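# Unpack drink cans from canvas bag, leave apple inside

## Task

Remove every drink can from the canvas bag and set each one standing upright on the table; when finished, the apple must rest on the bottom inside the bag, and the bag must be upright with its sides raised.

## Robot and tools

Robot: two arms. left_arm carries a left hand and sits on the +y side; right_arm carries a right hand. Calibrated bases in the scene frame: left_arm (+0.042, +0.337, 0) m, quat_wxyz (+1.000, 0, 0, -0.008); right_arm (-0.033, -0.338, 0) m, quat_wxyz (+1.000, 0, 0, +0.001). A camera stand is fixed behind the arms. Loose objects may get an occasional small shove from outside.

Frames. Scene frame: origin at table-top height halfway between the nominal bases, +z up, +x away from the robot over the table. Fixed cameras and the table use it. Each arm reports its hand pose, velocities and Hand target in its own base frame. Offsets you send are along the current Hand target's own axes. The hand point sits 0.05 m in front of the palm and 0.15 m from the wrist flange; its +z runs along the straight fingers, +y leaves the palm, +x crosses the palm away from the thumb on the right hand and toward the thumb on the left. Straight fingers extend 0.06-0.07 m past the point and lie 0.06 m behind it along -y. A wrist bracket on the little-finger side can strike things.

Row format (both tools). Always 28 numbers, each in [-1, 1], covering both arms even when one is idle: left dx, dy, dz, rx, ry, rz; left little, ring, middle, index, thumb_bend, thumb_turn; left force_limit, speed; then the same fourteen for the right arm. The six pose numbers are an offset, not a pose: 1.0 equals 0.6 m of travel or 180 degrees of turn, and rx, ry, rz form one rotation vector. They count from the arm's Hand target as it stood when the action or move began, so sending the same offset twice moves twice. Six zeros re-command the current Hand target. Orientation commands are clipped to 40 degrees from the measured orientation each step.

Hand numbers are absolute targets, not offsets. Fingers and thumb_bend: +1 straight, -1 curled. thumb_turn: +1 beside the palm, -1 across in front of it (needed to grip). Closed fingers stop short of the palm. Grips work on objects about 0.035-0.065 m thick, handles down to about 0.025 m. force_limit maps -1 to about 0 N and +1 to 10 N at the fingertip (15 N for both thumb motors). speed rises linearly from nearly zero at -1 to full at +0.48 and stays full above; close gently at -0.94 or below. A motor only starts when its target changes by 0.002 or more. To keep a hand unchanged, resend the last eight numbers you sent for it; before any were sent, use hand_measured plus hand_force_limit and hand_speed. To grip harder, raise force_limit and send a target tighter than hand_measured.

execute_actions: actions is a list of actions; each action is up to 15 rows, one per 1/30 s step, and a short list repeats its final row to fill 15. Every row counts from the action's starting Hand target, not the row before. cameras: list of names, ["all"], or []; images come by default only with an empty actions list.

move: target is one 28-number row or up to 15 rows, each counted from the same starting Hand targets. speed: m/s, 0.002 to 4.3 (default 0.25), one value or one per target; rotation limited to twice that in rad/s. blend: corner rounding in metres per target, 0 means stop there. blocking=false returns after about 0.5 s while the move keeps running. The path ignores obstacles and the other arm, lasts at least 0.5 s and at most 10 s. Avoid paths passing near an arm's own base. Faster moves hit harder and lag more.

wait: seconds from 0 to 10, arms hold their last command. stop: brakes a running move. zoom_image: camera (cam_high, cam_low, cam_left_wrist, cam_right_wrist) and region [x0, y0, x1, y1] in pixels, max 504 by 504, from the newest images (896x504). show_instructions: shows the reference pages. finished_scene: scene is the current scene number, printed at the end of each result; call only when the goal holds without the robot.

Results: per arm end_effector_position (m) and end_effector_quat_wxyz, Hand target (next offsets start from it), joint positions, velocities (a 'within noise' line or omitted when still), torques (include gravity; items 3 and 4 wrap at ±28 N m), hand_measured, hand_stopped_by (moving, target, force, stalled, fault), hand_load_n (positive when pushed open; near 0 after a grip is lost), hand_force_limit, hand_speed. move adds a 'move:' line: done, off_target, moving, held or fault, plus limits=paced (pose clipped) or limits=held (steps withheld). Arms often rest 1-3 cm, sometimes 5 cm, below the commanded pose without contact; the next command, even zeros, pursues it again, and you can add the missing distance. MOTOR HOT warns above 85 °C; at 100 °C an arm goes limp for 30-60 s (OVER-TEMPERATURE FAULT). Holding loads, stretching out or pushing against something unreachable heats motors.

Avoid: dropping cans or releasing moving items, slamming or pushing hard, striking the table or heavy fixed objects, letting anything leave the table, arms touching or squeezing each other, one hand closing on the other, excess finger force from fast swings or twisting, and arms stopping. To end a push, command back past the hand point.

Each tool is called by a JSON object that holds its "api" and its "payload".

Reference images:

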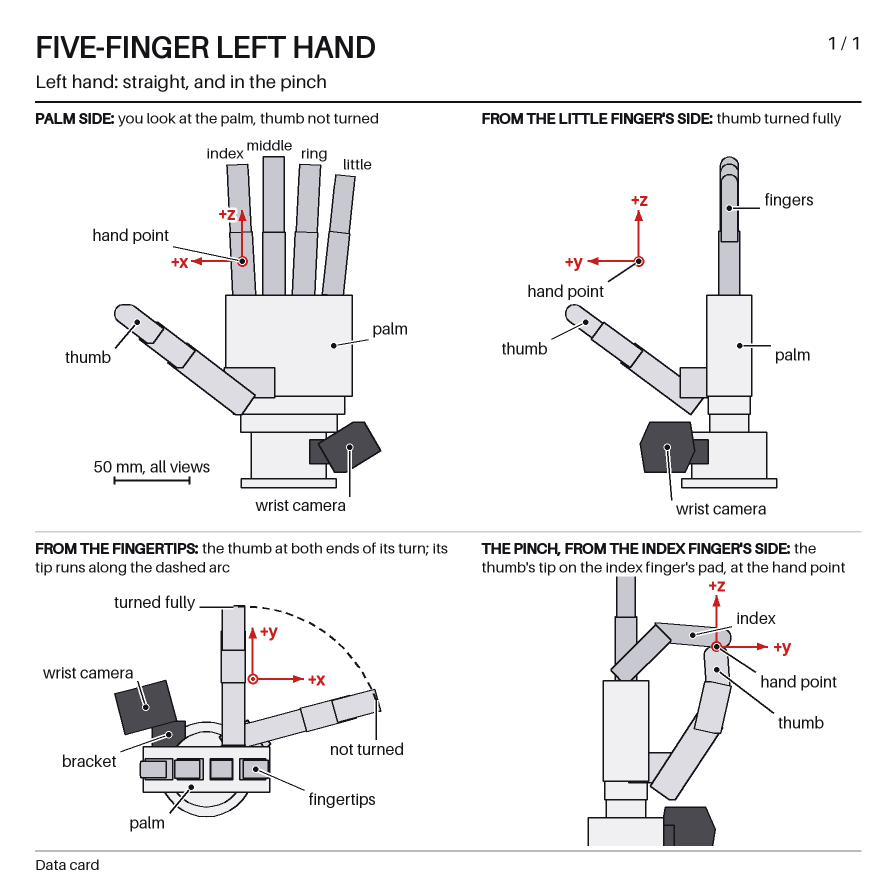

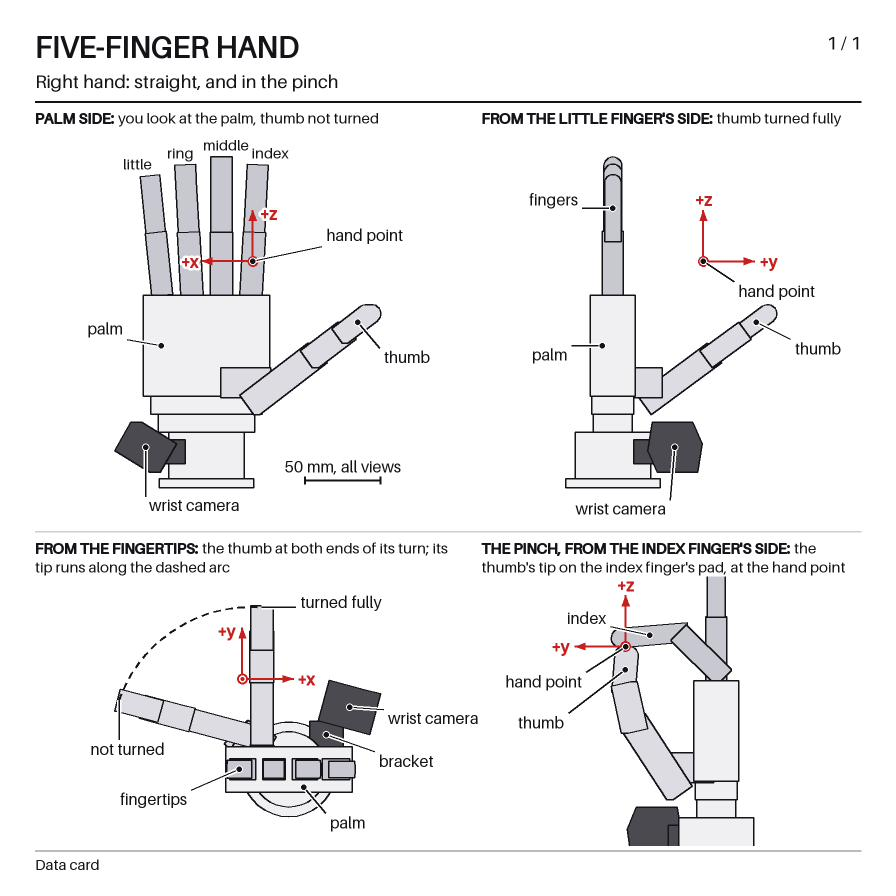

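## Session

{"api": "execute_actions", "payload": {"actions": []}}

{"api": "zoom_image", "payload": {"camera": "cam_high", "region": [290, 80, 530, 320]}}

Scene clock: 0.00 s.
left_arm: end_effector_position=(+0.4427, -0.0852, +0.1326) hand_measured=(+1.000, +1.000, +1.000, +1.000, +1.000, +1.000) hand_load_n=(+0.0, +0.0, +0.0, +0.0, +0.0, +0.0) hand_stopped_by=(target, target, target, target, target, target) hand_force_limit=0.00 hand_speed=-0.80 end_effector_quat_wxyz=(+0.135, -0.598, +0.707, -0.353) | right_arm: end_effector_position=(+0.4696, -0.2468, +0.1922) hand_measured=(+1.000, +1.000, +1.000, +1.000, +1.000, +1.000) hand_load_n=(+0.0, +0.0, +0.0, +0.0, +0.0, +0.0) hand_stopped_by=(target, target, target, target, target, target) hand_force_limit=0.00 hand_speed=-0.80 end_effector_quat_wxyz=(-0.011, +0.994, -0.058, +0.088)
Joint positions: left_arm=[0.02 1.28 0.87 -0.457 0.356 0.053] | right_arm=[-0.387 1.647 1.544 -1.308 -0.077 -1.835]
Joint velocities: within noise
Joint torques (N m): no reading
Heat: left arm: hottest elbow 29 °C; right arm: hottest elbow 31 °C.
Hand target: left_arm +0.4530, -0.0850, +0.1455; +0.146, -0.593, +0.704, -0.362 | right_arm +0.4757, -0.2493, +0.1979; -0.008, +0.994, -0.057, +0.095

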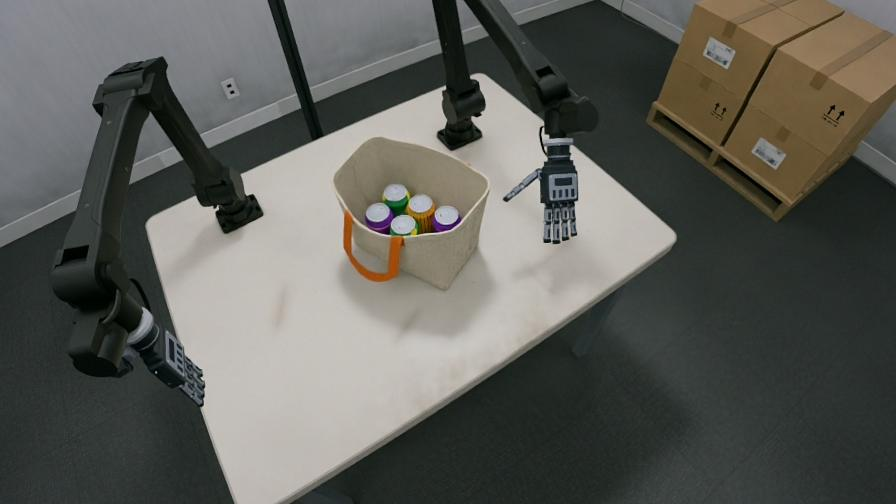

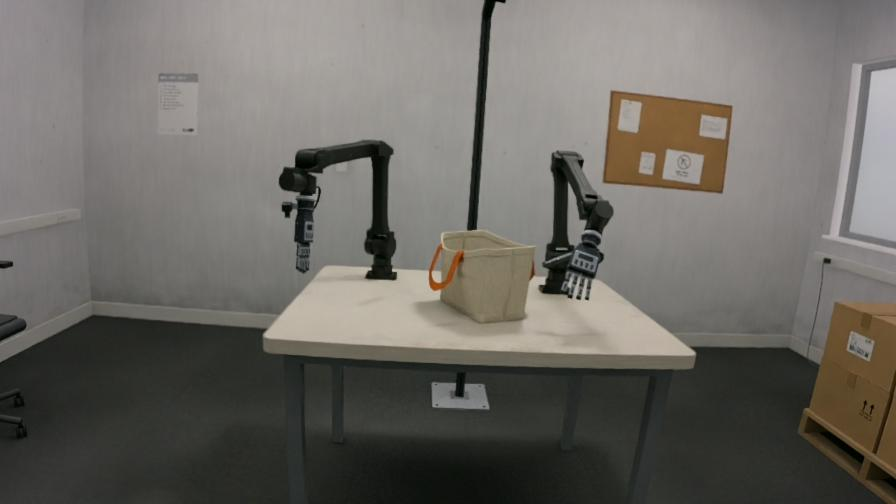

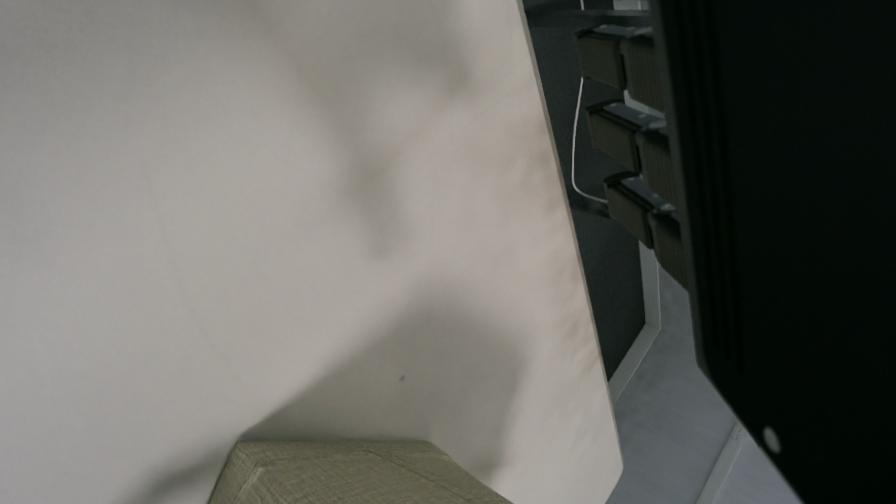

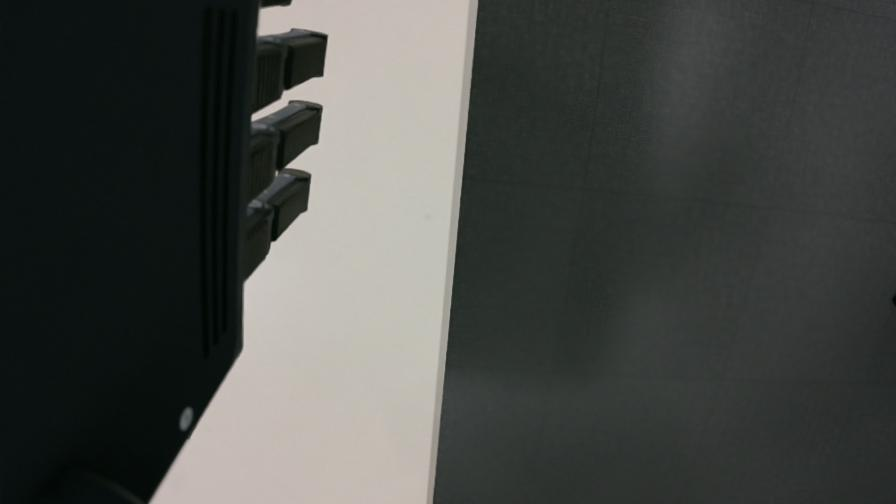

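Scaled by 2.100 from the camera's 896x504 image, which has a finer 1280x720 frame.

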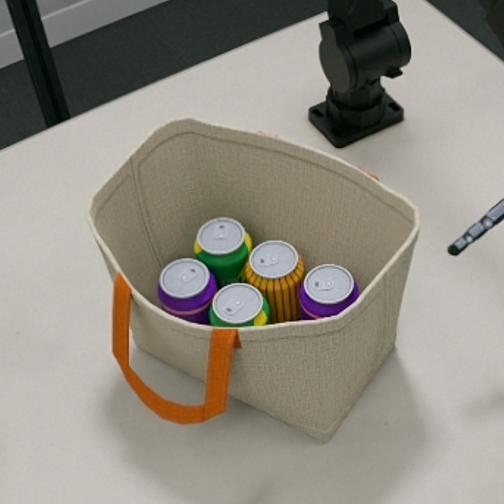

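{"api": "move", "payload": {"target": [[0.0933,-0.2845,-0.2893,0,0,0,1,1,1,1,1,1,0,-0.8,0.0627,-0.0089,-0.3275,0,0,0,1,1,1,1,1,1,0,-0.8],[0.5887,-0.0548,-0.4387,-0.1263,0.0531,0.1996,1,1,1,1,1,1,0,-0.8,-0.1242,-0.3222,-0.3923,0.2878,-0.1161,-0.0938,1,1,1,1,1,-1,0,0]], "cameras": ["cam_left_wrist","cam_high"]}}

Scene clock: 87.67 s.
left_arm: end_effector_position=(+0.2169, -0.3234, +0.4174) hand_measured=(+1.000, +1.000, +1.000, +1.000, +1.000, +1.000) hand_load_n=(+0.0, +0.0, +0.0, +0.0, +0.0, +0.0) hand_stopped_by=(target, target, target, target, target, target) hand_force_limit=0.00 hand_speed=-0.80 end_effector_quat_wxyz=(+0.071, -0.333, +0.920, -0.193) | right_arm: end_effector_position=(+0.3846, -0.0504, +0.4251) hand_measured=(+1.000, +1.000, +1.000, +1.000, +1.000, -1.000) hand_load_n=(+0.0, -0.5, +0.0, +0.0, +0.0, +0.5) hand_stopped_by=(target, target, target, target, target, target) hand_force_limit=0.00 hand_speed=0.00 end_effector_quat_wxyz=(-0.310, +0.915, +0.014, +0.256)
Joint positions: left_arm=[-0.902 1.321 1.791 -1.626 -0.013 -0.023] | right_arm=[-0.36 1.243 1.687 -1.691 -0.776 -1.828]
Joint torques (N m): left_arm=[-1.08 -8.18 11.62 0.43 -0.17 0.02] | right_arm=[-0.09 -7.88 6.48 0.36 -0.67 0.05]
Heat: left arm: hottest elbow 40 °C; right arm: hottest elbow 39 °C.
Hand target: left_arm +0.2201, -0.3300, +0.4298; +0.074, -0.334, +0.917, -0.203 | right_arm +0.3799, -0.0498, +0.4203; -0.429, +0.893, +0.128, -0.049
Off the commanded pose: left_arm 0.014 m, 1 deg | right_arm 0.007 m, 42 deg; orientation clipped.
joint sent to its limit (right arm) — joint 4 (wrist pitch), lower limit. The joint targets are off in orientation, not in position.
move: off_target (left_arm, right_arm); target 2's new numbers were sent with right_arm's hand 0.007 m and 42 deg from that target; limits=paced
Images, in order (width x height): cam_high 896x504, cam_left_wrist 896x504.

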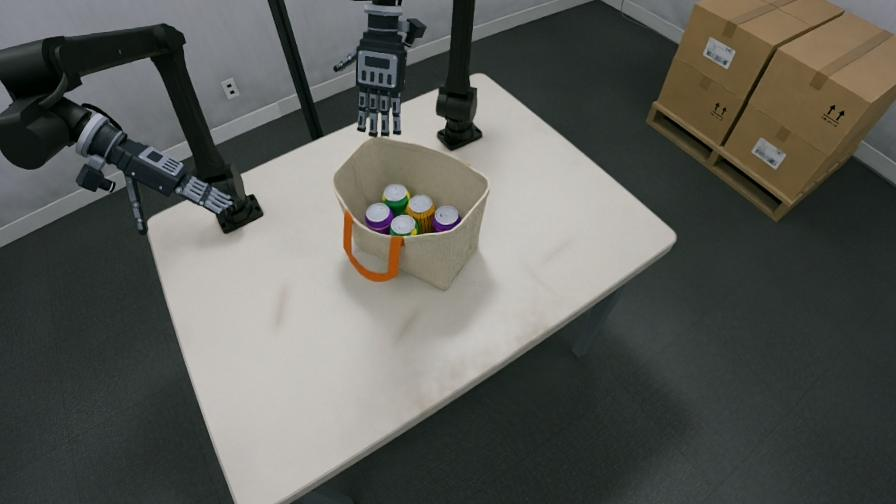

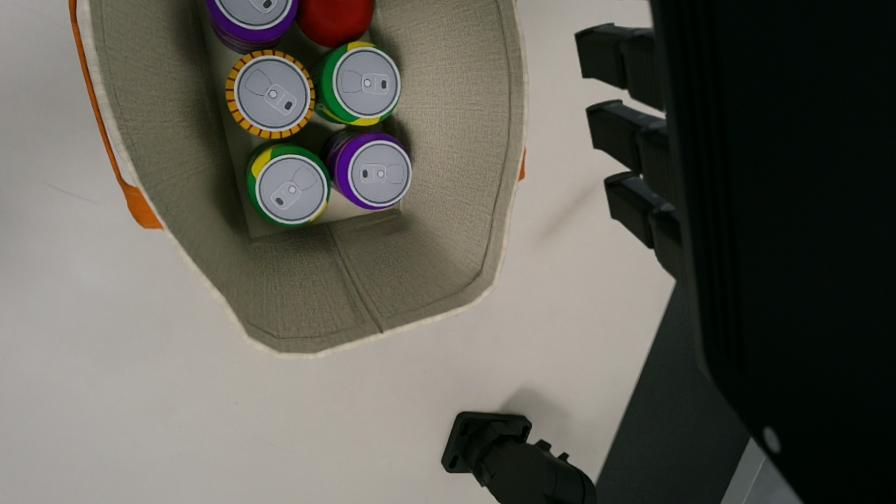

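{"api": "move", "payload": {"target": [[-0.5077,0.3677,-0.1605,0,0,0,1,1,1,1,1,1,0,-0.8,0.0757,-0.1473,0.1884,0,0,0,0.3,0.3,0.3,0.3,1,-1,0,0],[-0.5077,0.3677,-0.1605,0,0,0,1,1,1,1,1,1,0,-0.8,0.2423,-0.4712,0.6028,0,0,0,0.3,0.3,0.3,0.3,1,-1,0,0]], "speed": 0.22, "blend": 0.05, "cameras": ["cam_high","cam_right_wrist"]}}

Scene clock: 193.03 s.
left_arm: end_effector_position=(+0.2963, +0.0466, +0.4191) hand_measured=(+1.000, +1.000, +1.000, +1.000, +1.000, +1.000) hand_load_n=(+0.0, +0.0, +0.0, +0.0, +0.0, +0.0) hand_stopped_by=(target, target, target, target, target, target) hand_force_limit=0.00 hand_speed=-0.80 end_effector_quat_wxyz=(+0.173, -0.347, +0.899, -0.206) | right_arm: end_effector_position=(+0.3899, +0.4279, +0.4093) hand_measured=(+0.300, +0.300, +0.300, +0.300, +1.000, -1.000) hand_load_n=(+0.0, +0.0, +0.0, +0.0, +0.0, +0.0) hand_stopped_by=(target, target, target, target, target, target) hand_force_limit=0.00 hand_speed=0.00 end_effector_quat_wxyz=(-0.427, +0.893, +0.129, -0.055)
Joint positions: left_arm=[0.283 1.106 1.622 -1.683 0.375 1.039] | right_arm=[0.631 1.823 2.274 -1.612 -0.815 -1.049]
Joint torques (N m): left_arm=[-0.15 -4.42 9.18 0.49 0.13 0.21] | right_arm=[0.15 -15.85 11.41 0.4 -0.49 0.08]
Heat: left arm: hottest elbow 44 °C; right arm: hottest elbow 36 °C.
Hand target: left_arm +0.2987, +0.0501, +0.4243; +0.075, -0.334, +0.918, -0.203 | right_arm +0.3960, +0.4313, +0.4170; -0.429, +0.893, +0.128, -0.049
Off the commanded pose: left_arm 0.007 m, 12 deg | right_arm 0.010 m, 1 deg.
joint sent to its limit (left arm) — joint 4 (wrist pitch), lower limit. The joint targets are off in orientation, not in position.
move: off_target (left_arm)
Images, in order (width x height): cam_high 896x504, cam_right_wrist 896x504.

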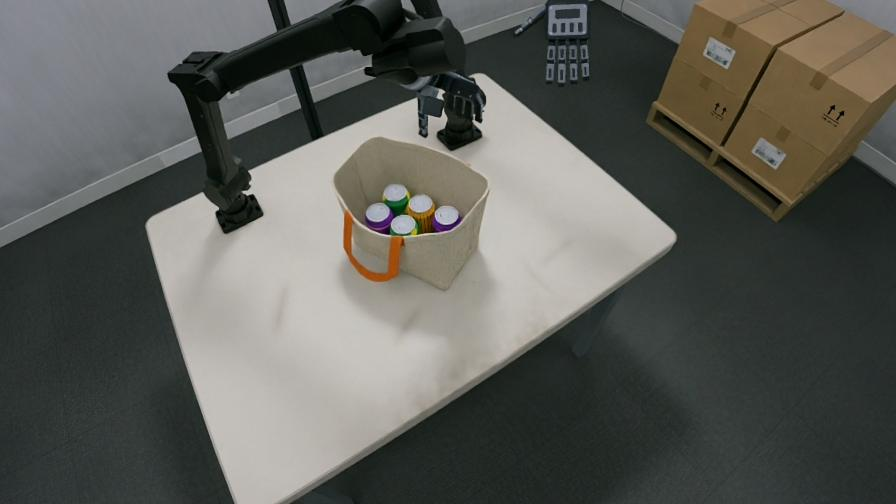

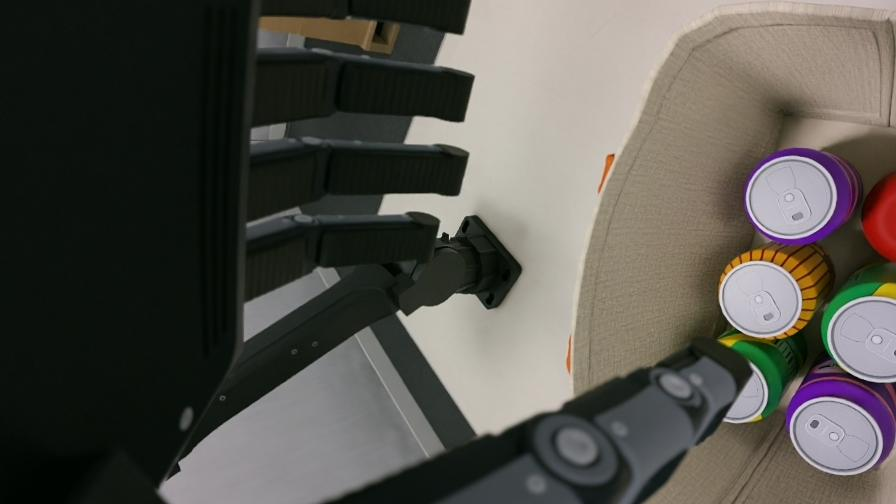

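{"api": "move", "payload": {"target": [0,0,0,0,0,0,1,1,1,1,1,1,0,-0.8,0.0123,0.1203,0.1357,0,-0.0201,-0.0157,0.3,0.3,0.3,0.3,1,-1,0,0], "speed": 0.12, "cameras": ["cam_right_wrist","cam_low"]}}

Scene clock: 243.20 s.
left_arm: end_effector_position=(+0.2963, +0.0466, +0.4191) hand_measured=(+1.000, +1.000, +1.000, +1.000, +1.000, +1.000) hand_load_n=(+0.0, +0.0, +0.0, +0.0, +0.0, +0.0) hand_stopped_by=(target, target, target, target, target, target) hand_force_limit=0.00 hand_speed=-0.80 end_effector_quat_wxyz=(+0.173, -0.347, +0.899, -0.206) | right_arm: end_effector_position=(+0.4022, +0.4471, +0.3178) hand_measured=(+0.300, +0.300, +0.300, +0.300, +1.000, -1.000) hand_load_n=(+0.0, +0.0, +0.0, +0.0, -0.5, +0.0) hand_stopped_by=(target, target, target, target, target, target) hand_force_limit=0.00 hand_speed=0.00 end_effector_quat_wxyz=(-0.426, +0.889, +0.156, -0.065)
Joint positions: left_arm=[0.283 1.106 1.622 -1.683 0.375 1.039] | right_arm=[0.644 1.821 2.02 -1.399 -0.832 -1.108]
Joint torques (N m): left_arm=[-0.73 -4.42 9.21 0.49 0.15 0.21] | right_arm=[0.91 -17.96 7.01 1.2 -0.67 -0.16]
Heat: left arm: hottest elbow 41 °C; right arm: hottest elbow 44 °C.
Hand target: left_arm +0.2987, +0.0501, +0.4243; +0.075, -0.334, +0.918, -0.203 | right_arm +0.4004, +0.4515, +0.3099; -0.426, +0.887, +0.163, -0.067
Off the commanded pose: left_arm 0.007 m, 12 deg | right_arm 0.009 m, 1 deg.
joint sent to its limit (left arm) — joint 4 (wrist pitch), lower limit. The joint targets are off in orientation, not in position.
move: off_target (left_arm)
Images, in order (width x height): cam_low 896x504, cam_right_wrist 896x504.

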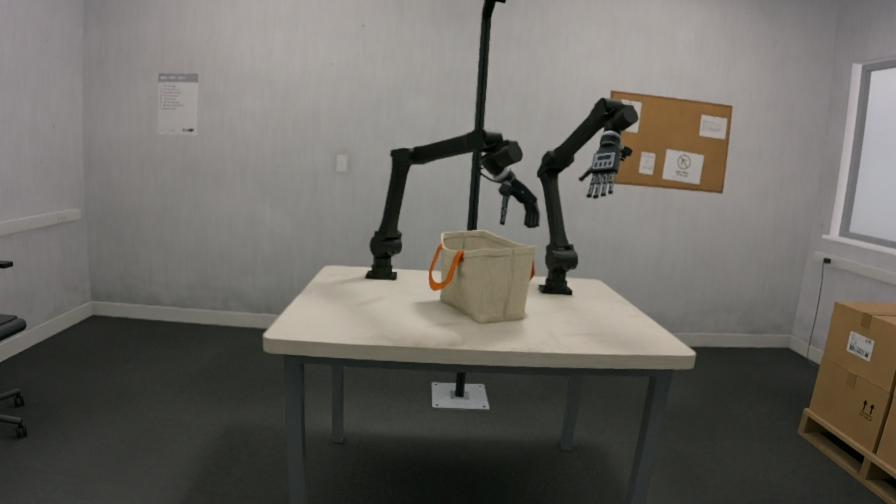

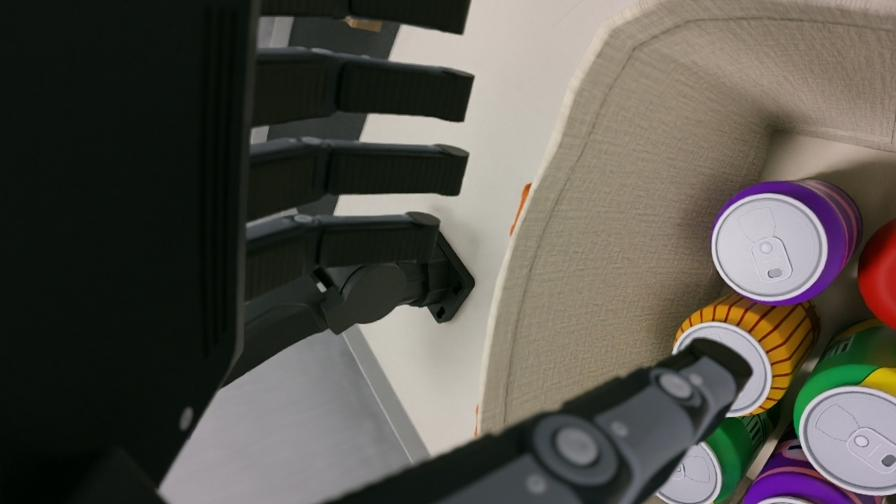

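{"api": "move", "payload": {"target": [0,0,0,0,0,0,1,1,1,1,1,1,0,-0.8,0,0.1379,0.1078,0,0,0,0.3,0.3,0.3,0.3,1,-1,0,0], "speed": 0.12, "cameras": ["cam_right_wrist","cam_low"]}}

Scene clock: 263.77 s.
left_arm: end_effector_position=(+0.2963, +0.0466, +0.4191) hand_measured=(+1.000, +1.000, +1.000, +1.000, +1.000, +1.000) hand_load_n=(+0.0, +0.0, +0.0, +0.0, -0.5, -0.5) hand_stopped_by=(target, target, target, target, target, target) hand_force_limit=0.00 hand_speed=-0.80 end_effector_quat_wxyz=(+0.173, -0.347, +0.899, -0.206) | right_arm: end_effector_position=(+0.4034, +0.4499, +0.2296) hand_measured=(+0.300, +0.300, +0.300, +0.300, +1.000, -1.000) hand_load_n=(+0.5, -0.5, +0.0, +0.0, +0.0, +0.0) hand_stopped_by=(target, target, target, target, target, target) hand_force_limit=0.00 hand_speed=0.00 end_effector_quat_wxyz=(-0.436, +0.882, +0.171, -0.052)
Joint positions: left_arm=[0.283 1.106 1.622 -1.683 0.375 1.039] | right_arm=[0.645 1.788 1.737 -1.12 -0.841 -1.129]
Joint torques (N m): left_arm=[-0.62 -4.6 9.2 0.55 0.13 0.2] | right_arm=[0.38 -15.56 6.78 1.16 -0.34 0.01]
Heat: left arm: hottest elbow 41 °C; right arm: hottest elbow 40 °C.
Hand target: left_arm +0.2987, +0.0501, +0.4243; +0.075, -0.334, +0.918, -0.203 | right_arm +0.4032, +0.4507, +0.2051; -0.426, +0.887, +0.163, -0.067
Off the commanded pose: left_arm 0.007 m, 12 deg | right_arm 0.025 m, 2 deg.
joint sent to its limit (left arm) — joint 4 (wrist pitch), lower limit. The joint targets are off in orientation, not in position.
move: off_target (left_arm, right_arm)
Images, in order (width x height): cam_low 896x504, cam_right_wrist 896x504.

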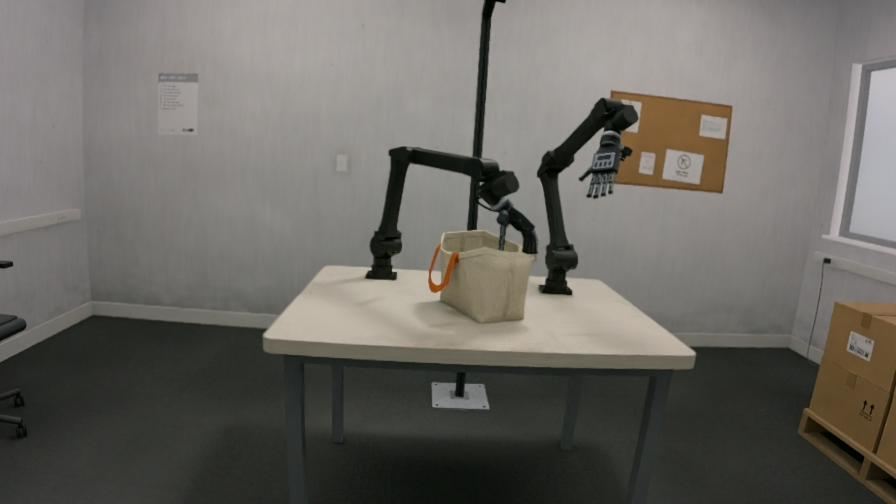

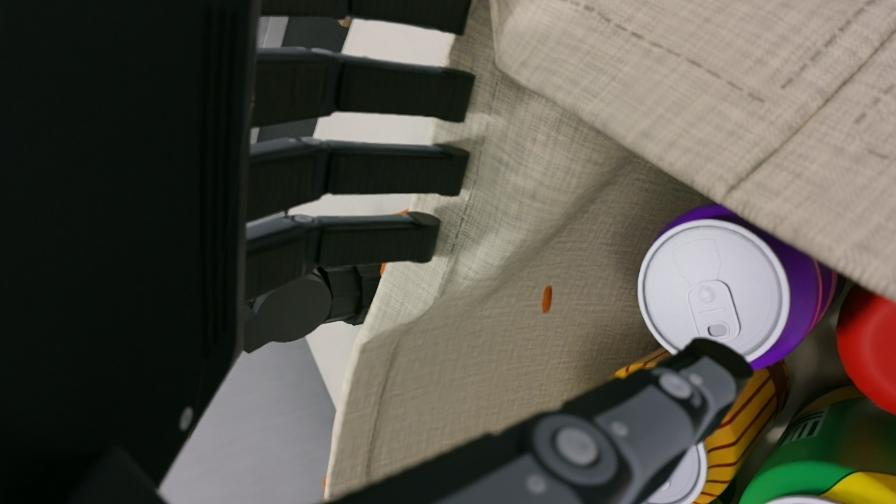

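{"api": "move", "payload": {"target": [0,0,0,0,0,0,1,1,1,1,1,1,0,-0.8,0,-0.1379,-0.1078,0,0,0,0.1,0.1,0.1,0.1,1,-1,0.2,0], "speed": 0.15, "cameras": ["cam_right_wrist","cam_low"]}}

{"api": "zoom_image", "payload": {"camera": "cam_low", "region": [380, 130, 620, 340]}}

Scene clock: 317.97 s.
left_arm: end_effector_position=(+0.2963, +0.0466, +0.4191) hand_measured=(+1.000, +1.000, +1.000, +1.000, +1.000, +1.000) hand_load_n=(-0.5, +0.0, +0.0, +0.0, +0.0, +0.0) hand_stopped_by=(target, target, target, target, target, target) hand_force_limit=0.00 hand_speed=-0.80 end_effector_quat_wxyz=(+0.173, -0.347, +0.899, -0.206) | right_arm: end_effector_position=(+0.3945, +0.4428, +0.2980) hand_measured=(+0.100, +0.100, +0.100, +0.100, +1.000, -1.000) hand_load_n=(+0.0, +0.0, +0.0, +0.0, +0.0, +0.0) hand_stopped_by=(target, target, target, target, target, target) hand_force_limit=0.20 hand_speed=0.00 end_effector_quat_wxyz=(-0.422, +0.889, +0.157, -0.076)
Joint positions: left_arm=[0.283 1.106 1.622 -1.683 0.375 1.039] | right_arm=[0.646 1.804 1.946 -1.37 -0.836 -1.121]
Joint torques (N m): left_arm=[-0.44 -4.66 9.18 0.53 0.17 0.19] | right_arm=[0.73 -16.91 12.19 0.34 -0.51 0.01]
Heat: left arm: hottest elbow 41 °C; right arm: hottest elbow 38 °C.
Hand target: left_arm +0.2987, +0.0501, +0.4243; +0.075, -0.334, +0.918, -0.203 | right_arm +0.4003, +0.4516, +0.3099; -0.426, +0.887, +0.163, -0.067
Off the commanded pose: left_arm 0.007 m, 12 deg | right_arm 0.016 m, 1 deg.
joint sent to its limit (left arm) — joint 4 (wrist pitch), lower limit. The joint targets are off in orientation, not in position.
move: off_target (left_arm, right_arm)
Images, in order (width x height): cam_low 896x504, cam_right_wrist 896x504.

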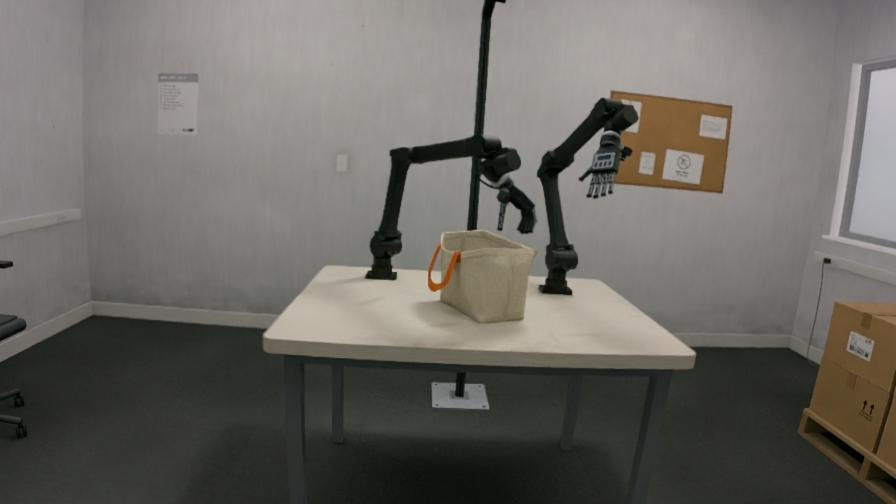

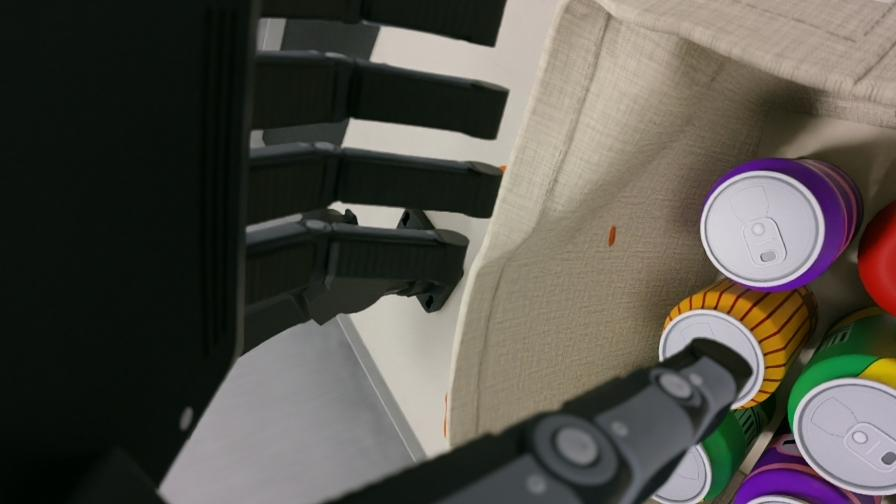

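Scaled by 2.100 from the camera's 896x504 image, which has a finer 1280x720 frame.

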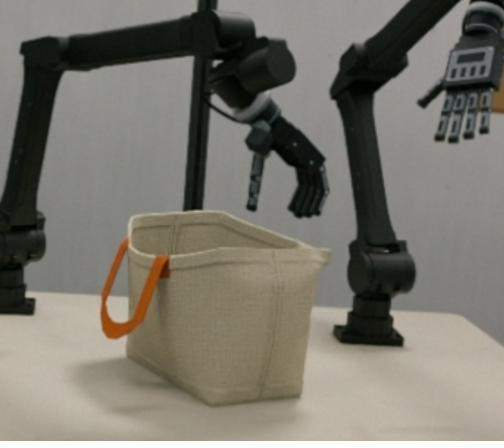

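{"api": "move", "payload": {"target": [[0,0,0,0,0,0,1,1,1,1,1,1,0,-0.8,-0.0026,0.0322,-0.0412,0,0,0,0.1,0.1,0.1,0.1,1,-1,0.2,0],[0,0,0,0,0,0,1,1,1,1,1,1,0,-0.8,-0.0026,0.1609,0.0595,0,0,0,0.1,0.1,0.1,0.1,1,-1,0.2,0]], "speed": 0.12, "cameras": ["cam_right_wrist","cam_low"]}}

Scene clock: 361.63 s.
left_arm: end_effector_position=(+0.2963, +0.0466, +0.4191) hand_measured=(+1.000, +1.000, +1.000, +1.000, +1.000, +1.000) hand_load_n=(+0.0, -0.5, +0.0, +0.0, +0.0, -0.5) hand_stopped_by=(target, target, target, target, target, target) hand_force_limit=0.00 hand_speed=-0.80 end_effector_quat_wxyz=(+0.173, -0.347, +0.899, -0.206) | right_arm: end_effector_position=(+0.4103, +0.4228, +0.2197) hand_measured=(+0.100, +0.100, +0.100, +0.100, +1.000, -1.000) hand_load_n=(+0.0, +0.0, +0.0, +0.0, +0.0, +0.0) hand_stopped_by=(target, target, target, target, target, target) hand_force_limit=0.20 hand_speed=0.00 end_effector_quat_wxyz=(-0.426, +0.887, +0.163, -0.067)
Joint positions: left_arm=[0.283 1.106 1.622 -1.683 0.375 1.039] | right_arm=[0.602 1.796 1.73 -1.192 -0.849 -1.189]
Joint torques (N m): left_arm=[-0.5 -4.37 9.2 0.43 0.14 0.19] | right_arm=[-0.26 -17.79 7.01 1.14 -0.69 -0.12]
Heat: left arm: hottest elbow 40 °C; right arm: hottest elbow 41 °C.
Hand target: left_arm +0.2987, +0.0501, +0.4243; +0.075, -0.334, +0.918, -0.203 | right_arm +0.4123, +0.4208, +0.2125; -0.426, +0.887, +0.163, -0.067
Off the commanded pose: left_arm 0.007 m, 12 deg | right_arm 0.008 m, 0 deg.
joint sent to its limit (left arm) — joint 4 (wrist pitch), lower limit. The joint targets are off in orientation, not in position.
move: off_target (left_arm)
Images, in order (width x height): cam_low 896x504, cam_right_wrist 896x504.

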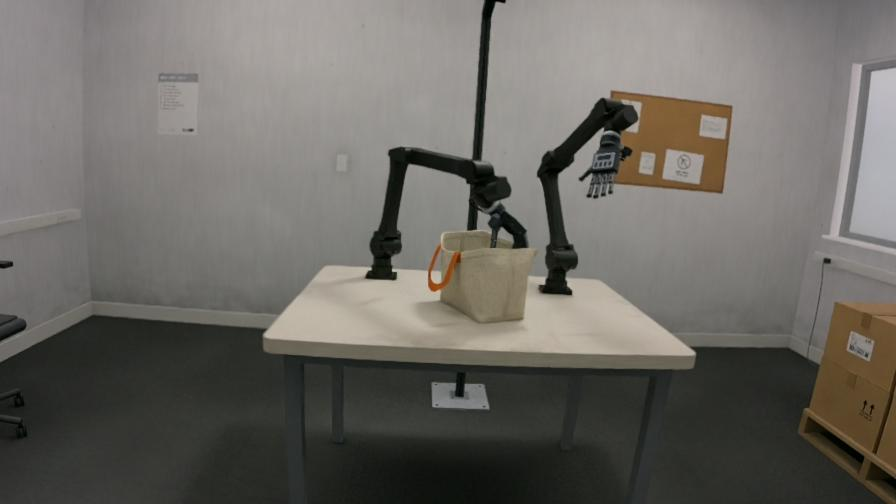

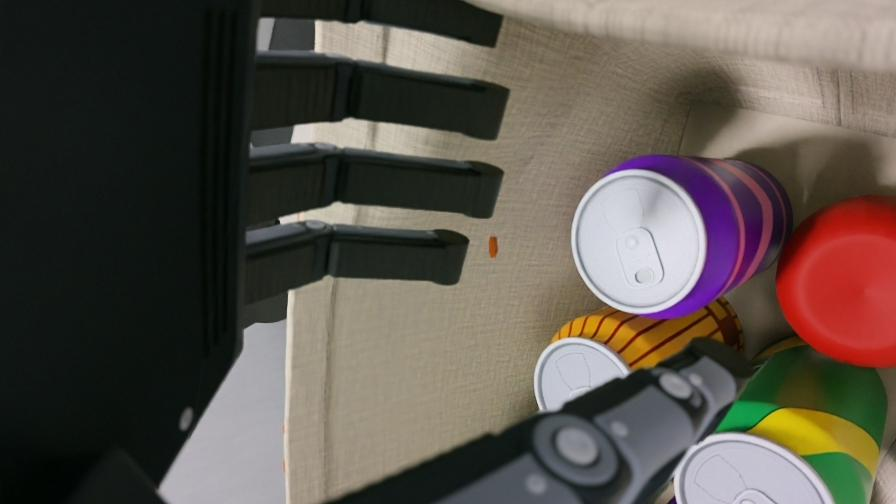

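{"api": "move", "payload": {"target": [[0,0,0,0,0,0,1,1,1,1,1,1,0,-0.8,0,0.0525,0.0411,0,0,0,0.1,0.1,0.1,0.1,1,-1,0.2,0],[0,0,0,0,0,0,1,1,1,1,1,1,0,-0.8,-0.0062,0.0371,0.0608,0,0,0,0.3,0.3,0.3,0.3,1,-1,0.2,0]], "speed": 0.1, "cameras": ["cam_right_wrist","cam_low"]}}

Scene clock: 384.07 s.
left_arm: end_effector_position=(+0.2963, +0.0466, +0.4191) hand_measured=(+1.000, +1.000, +1.000, +1.000, +1.000, +1.000) hand_load_n=(+0.0, +0.0, +0.0, +0.0, +0.0, +0.0) hand_stopped_by=(target, target, target, target, target, target) hand_force_limit=0.00 hand_speed=-0.80 end_effector_quat_wxyz=(+0.173, -0.347, +0.899, -0.206) | right_arm: end_effector_position=(+0.4093, +0.4297, +0.1847) hand_measured=(+0.300, +0.300, +0.300, +0.300, +1.000, -1.000) hand_load_n=(+0.0, +0.0, +0.0, +0.0, +0.0, +0.0) hand_stopped_by=(target, target, target, target, target, target) hand_force_limit=0.20 hand_speed=0.00 end_effector_quat_wxyz=(-0.429, +0.886, +0.166, -0.057)
Joint positions: left_arm=[0.283 1.106 1.622 -1.683 0.375 1.039] | right_arm=[0.614 1.797 1.638 -1.062 -0.843 -1.169]
Joint torques (N m): left_arm=[-0.32 -4.37 9.17 0.43 0.15 0.19] | right_arm=[0.97 -16.91 6.97 1.2 -0.63 0.07]
Heat: left arm: hottest elbow 40 °C; right arm: hottest elbow 41 °C.
Hand target: left_arm +0.2987, +0.0501, +0.4243; +0.075, -0.334, +0.918, -0.203 | right_arm +0.4046, +0.4334, +0.1720; -0.426, +0.887, +0.163, -0.067
Off the commanded pose: left_arm 0.007 m, 12 deg | right_arm 0.014 m, 1 deg.
joint sent to its limit (left arm) — joint 4 (wrist pitch), lower limit. The joint targets are off in orientation, not in position.
move: off_target (left_arm, right_arm); target 2's new numbers were sent with right_arm's hand 0.014 m and 1 deg from that target
Images, in order (width x height): cam_low 896x504, cam_right_wrist 896x504.

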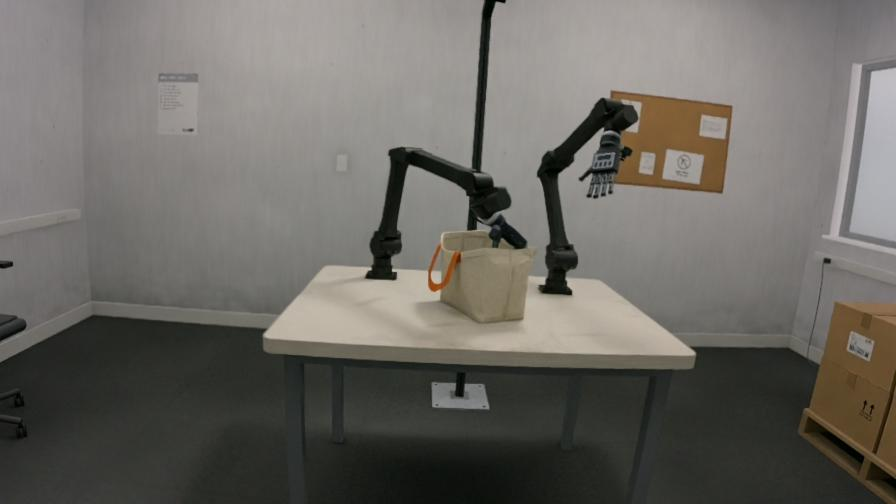

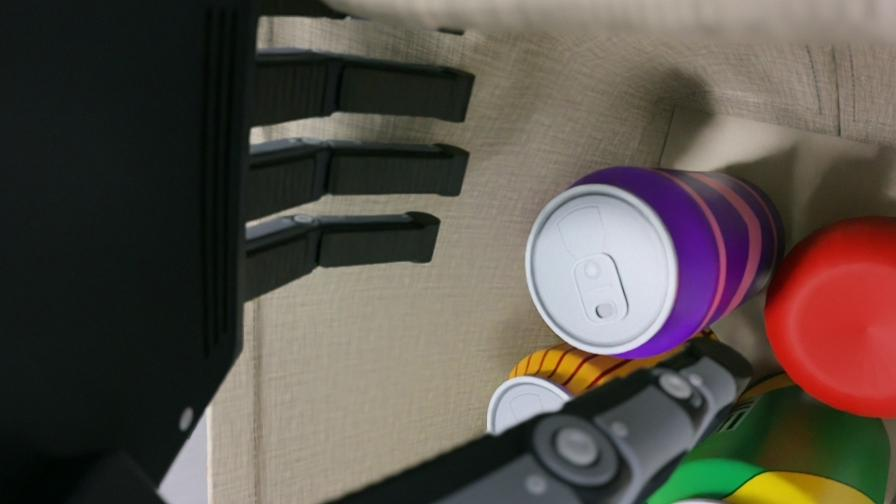

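{"api": "move", "payload": {"target": [0,0,0,0,0,0,1,1,1,1,1,1,0,-0.8,-0.0062,0.0651,0.0575,0,0,0,0.3,0.3,0.3,0.3,1,-1,0.2,0], "speed": 0.1, "cameras": ["cam_right_wrist"]}}

Scene clock: 400.73 s.
left_arm: end_effector_position=(+0.2963, +0.0466, +0.4191) hand_measured=(+1.000, +1.000, +1.000, +1.000, +1.000, +1.000) hand_load_n=(+0.0, +0.0, +0.0, +0.0, +0.0, +0.0) hand_stopped_by=(target, target, target, target, target, target) hand_force_limit=0.00 hand_speed=-0.80 end_effector_quat_wxyz=(+0.173, -0.347, +0.899, -0.206) | right_arm: end_effector_position=(+0.4055, +0.4312, +0.1391) hand_measured=(+0.300, +0.300, +0.300, +0.300, +1.000, -1.000) hand_load_n=(-0.5, +0.0, +0.0, +0.0, +0.0, +0.0) hand_stopped_by=(target, target, target, target, target, target) hand_force_limit=0.20 hand_speed=0.00 end_effector_quat_wxyz=(-0.432, +0.884, +0.168, -0.055)
Joint positions: left_arm=[0.283 1.106 1.622 -1.683 0.375 1.039] | right_arm=[0.619 1.813 1.536 -0.932 -0.844 -1.164]
Joint torques (N m): left_arm=[-0.62 -4.19 9.16 0.51 0.14 0.19] | right_arm=[1.03 -15.74 6.84 1.33 -0.5 0.07]
Heat: left arm: hottest elbow 40 °C; right arm: hottest elbow 39 °C.
Hand target: left_arm +0.2987, +0.0501, +0.4243; +0.075, -0.334, +0.918, -0.203 | right_arm +0.4013, +0.4346, +0.1200; -0.426, +0.887, +0.163, -0.067
Off the commanded pose: left_arm 0.007 m, 12 deg | right_arm 0.020 m, 2 deg.
joint sent to its limit (left arm) — joint 4 (wrist pitch), lower limit. The joint targets are off in orientation, not in position.
move: off_target (left_arm, right_arm)
Images, in order (width x height): cam_right_wrist 896x504.

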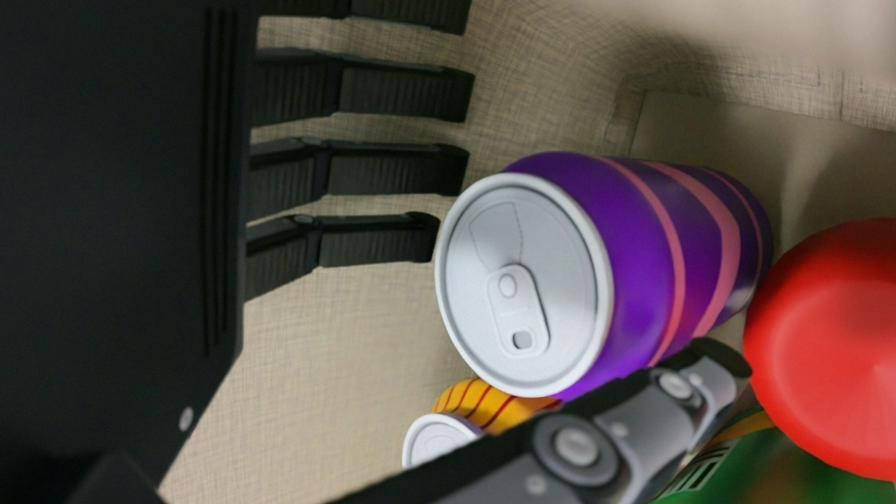

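{"api": "move", "payload": {"target": [0,0,0,0,0,0,1,1,1,1,1,1,0,-0.8,-0.0043,0.0587,0.0548,0,0,0,0.3,0.3,0.3,0.3,1,-1,0.2,0], "speed": 0.1, "cameras": ["cam_right_wrist","cam_low"]}}

Scene clock: 416.33 s.
left_arm: end_effector_position=(+0.2963, +0.0466, +0.4191) hand_measured=(+1.000, +1.000, +1.000, +1.000, +1.000, +1.000) hand_load_n=(+0.0, +0.0, +0.0, +0.0, +0.0, -0.5) hand_stopped_by=(target, target, target, target, target, target) hand_force_limit=0.00 hand_speed=-0.80 end_effector_quat_wxyz=(+0.173, -0.347, +0.899, -0.206) | right_arm: end_effector_position=(+0.4031, +0.4340, +0.0945) hand_measured=(+0.300, +0.300, +0.300, +0.300, +1.000, -1.000) hand_load_n=(-0.5, +0.0, +0.0, +0.0, +0.0, +0.0) hand_stopped_by=(target, target, target, target, target, target) hand_force_limit=0.20 hand_speed=0.00 end_effector_quat_wxyz=(-0.432, +0.884, +0.167, -0.055)
Joint positions: left_arm=[0.283 1.106 1.622 -1.683 0.375 1.039] | right_arm=[0.625 1.848 1.463 -0.815 -0.843 -1.152]
Joint torques (N m): left_arm=[-0.67 -4.54 9.2 0.4 0.13 0.2] | right_arm=[0.97 -15.27 6.64 1.52 -0.48 0.06]
Heat: left arm: hottest elbow 40 °C; right arm: hottest elbow 38 °C.
Hand target: left_arm +0.2987, +0.0501, +0.4243; +0.075, -0.334, +0.918, -0.203 | right_arm +0.3985, +0.4373, +0.0718; -0.426, +0.887, +0.163, -0.067
Off the commanded pose: left_arm 0.007 m, 12 deg | right_arm 0.023 m, 2 deg.
joint sent to its limit (left arm) — joint 4 (wrist pitch), lower limit. The joint targets are off in orientation, not in position.
move: off_target (left_arm, right_arm)
Images, in order (width x height): cam_low 896x504, cam_right_wrist 896x504.

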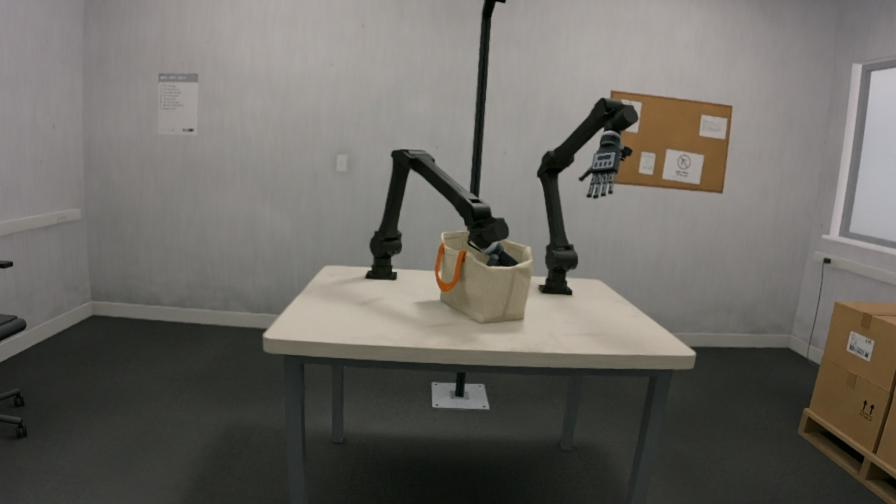

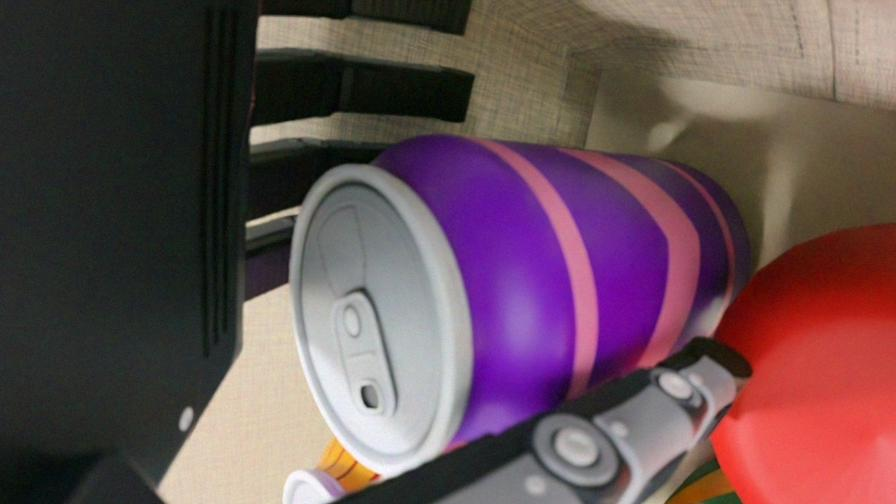

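{"api": "move", "payload": {"target": [0,0,0,0,0,0,1,1,1,1,1,1,0,-0.8,0.0217,-0.0460,-0.0224,0,0,0,0.3,0.3,0.4,0.4,1,-1,0.2,0], "speed": 0.1, "cameras": ["cam_right_wrist"]}}

Scene clock: 433.77 s.
left_arm: end_effector_position=(+0.2963, +0.0466, +0.4191) hand_measured=(+1.000, +1.000, +1.000, +1.000, +1.000, +1.000) hand_load_n=(+0.0, +0.0, +0.0, +0.0, +0.0, +0.0) hand_stopped_by=(target, target, target, target, target, target) hand_force_limit=0.00 hand_speed=-0.80 end_effector_quat_wxyz=(+0.173, -0.347, +0.899, -0.206) | right_arm: end_effector_position=(+0.4005, +0.4323, +0.0946) hand_measured=(+0.300, +0.300, +0.400, +0.400, +1.000, -1.000) hand_load_n=(+0.0, +0.0, -0.5, +0.0, +0.0, +0.0) hand_stopped_by=(target, target, target, target, target, target) hand_force_limit=0.20 hand_speed=0.00 end_effector_quat_wxyz=(-0.423, +0.889, +0.158, -0.069)
Joint positions: left_arm=[0.283 1.106 1.622 -1.683 0.375 1.039] | right_arm=[0.626 1.86 1.485 -0.861 -0.837 -1.146]
Joint torques (N m): left_arm=[-0.32 -4.48 9.28 0.49 0.17 0.19] | right_arm=[1.26 -16.38 11.58 0.35 -0.62 0.1]
Heat: left arm: hottest elbow 40 °C; right arm: hottest elbow 38 °C.
Hand target: left_arm +0.2987, +0.0501, +0.4243; +0.075, -0.334, +0.918, -0.203 | right_arm +0.4079, +0.4480, +0.1020; -0.426, +0.887, +0.163, -0.067
Off the commanded pose: left_arm 0.007 m, 12 deg | right_arm 0.019 m, 1 deg.
joint sent to its limit (left arm) — joint 4 (wrist pitch), lower limit. The joint targets are off in orientation, not in position.
move: off_target (left_arm, right_arm)
Images, in order (width x height): cam_right_wrist 896x504.

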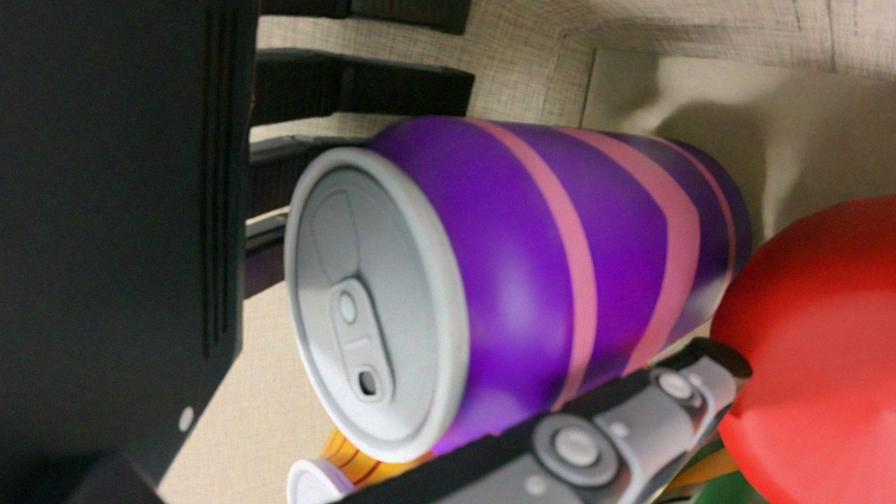

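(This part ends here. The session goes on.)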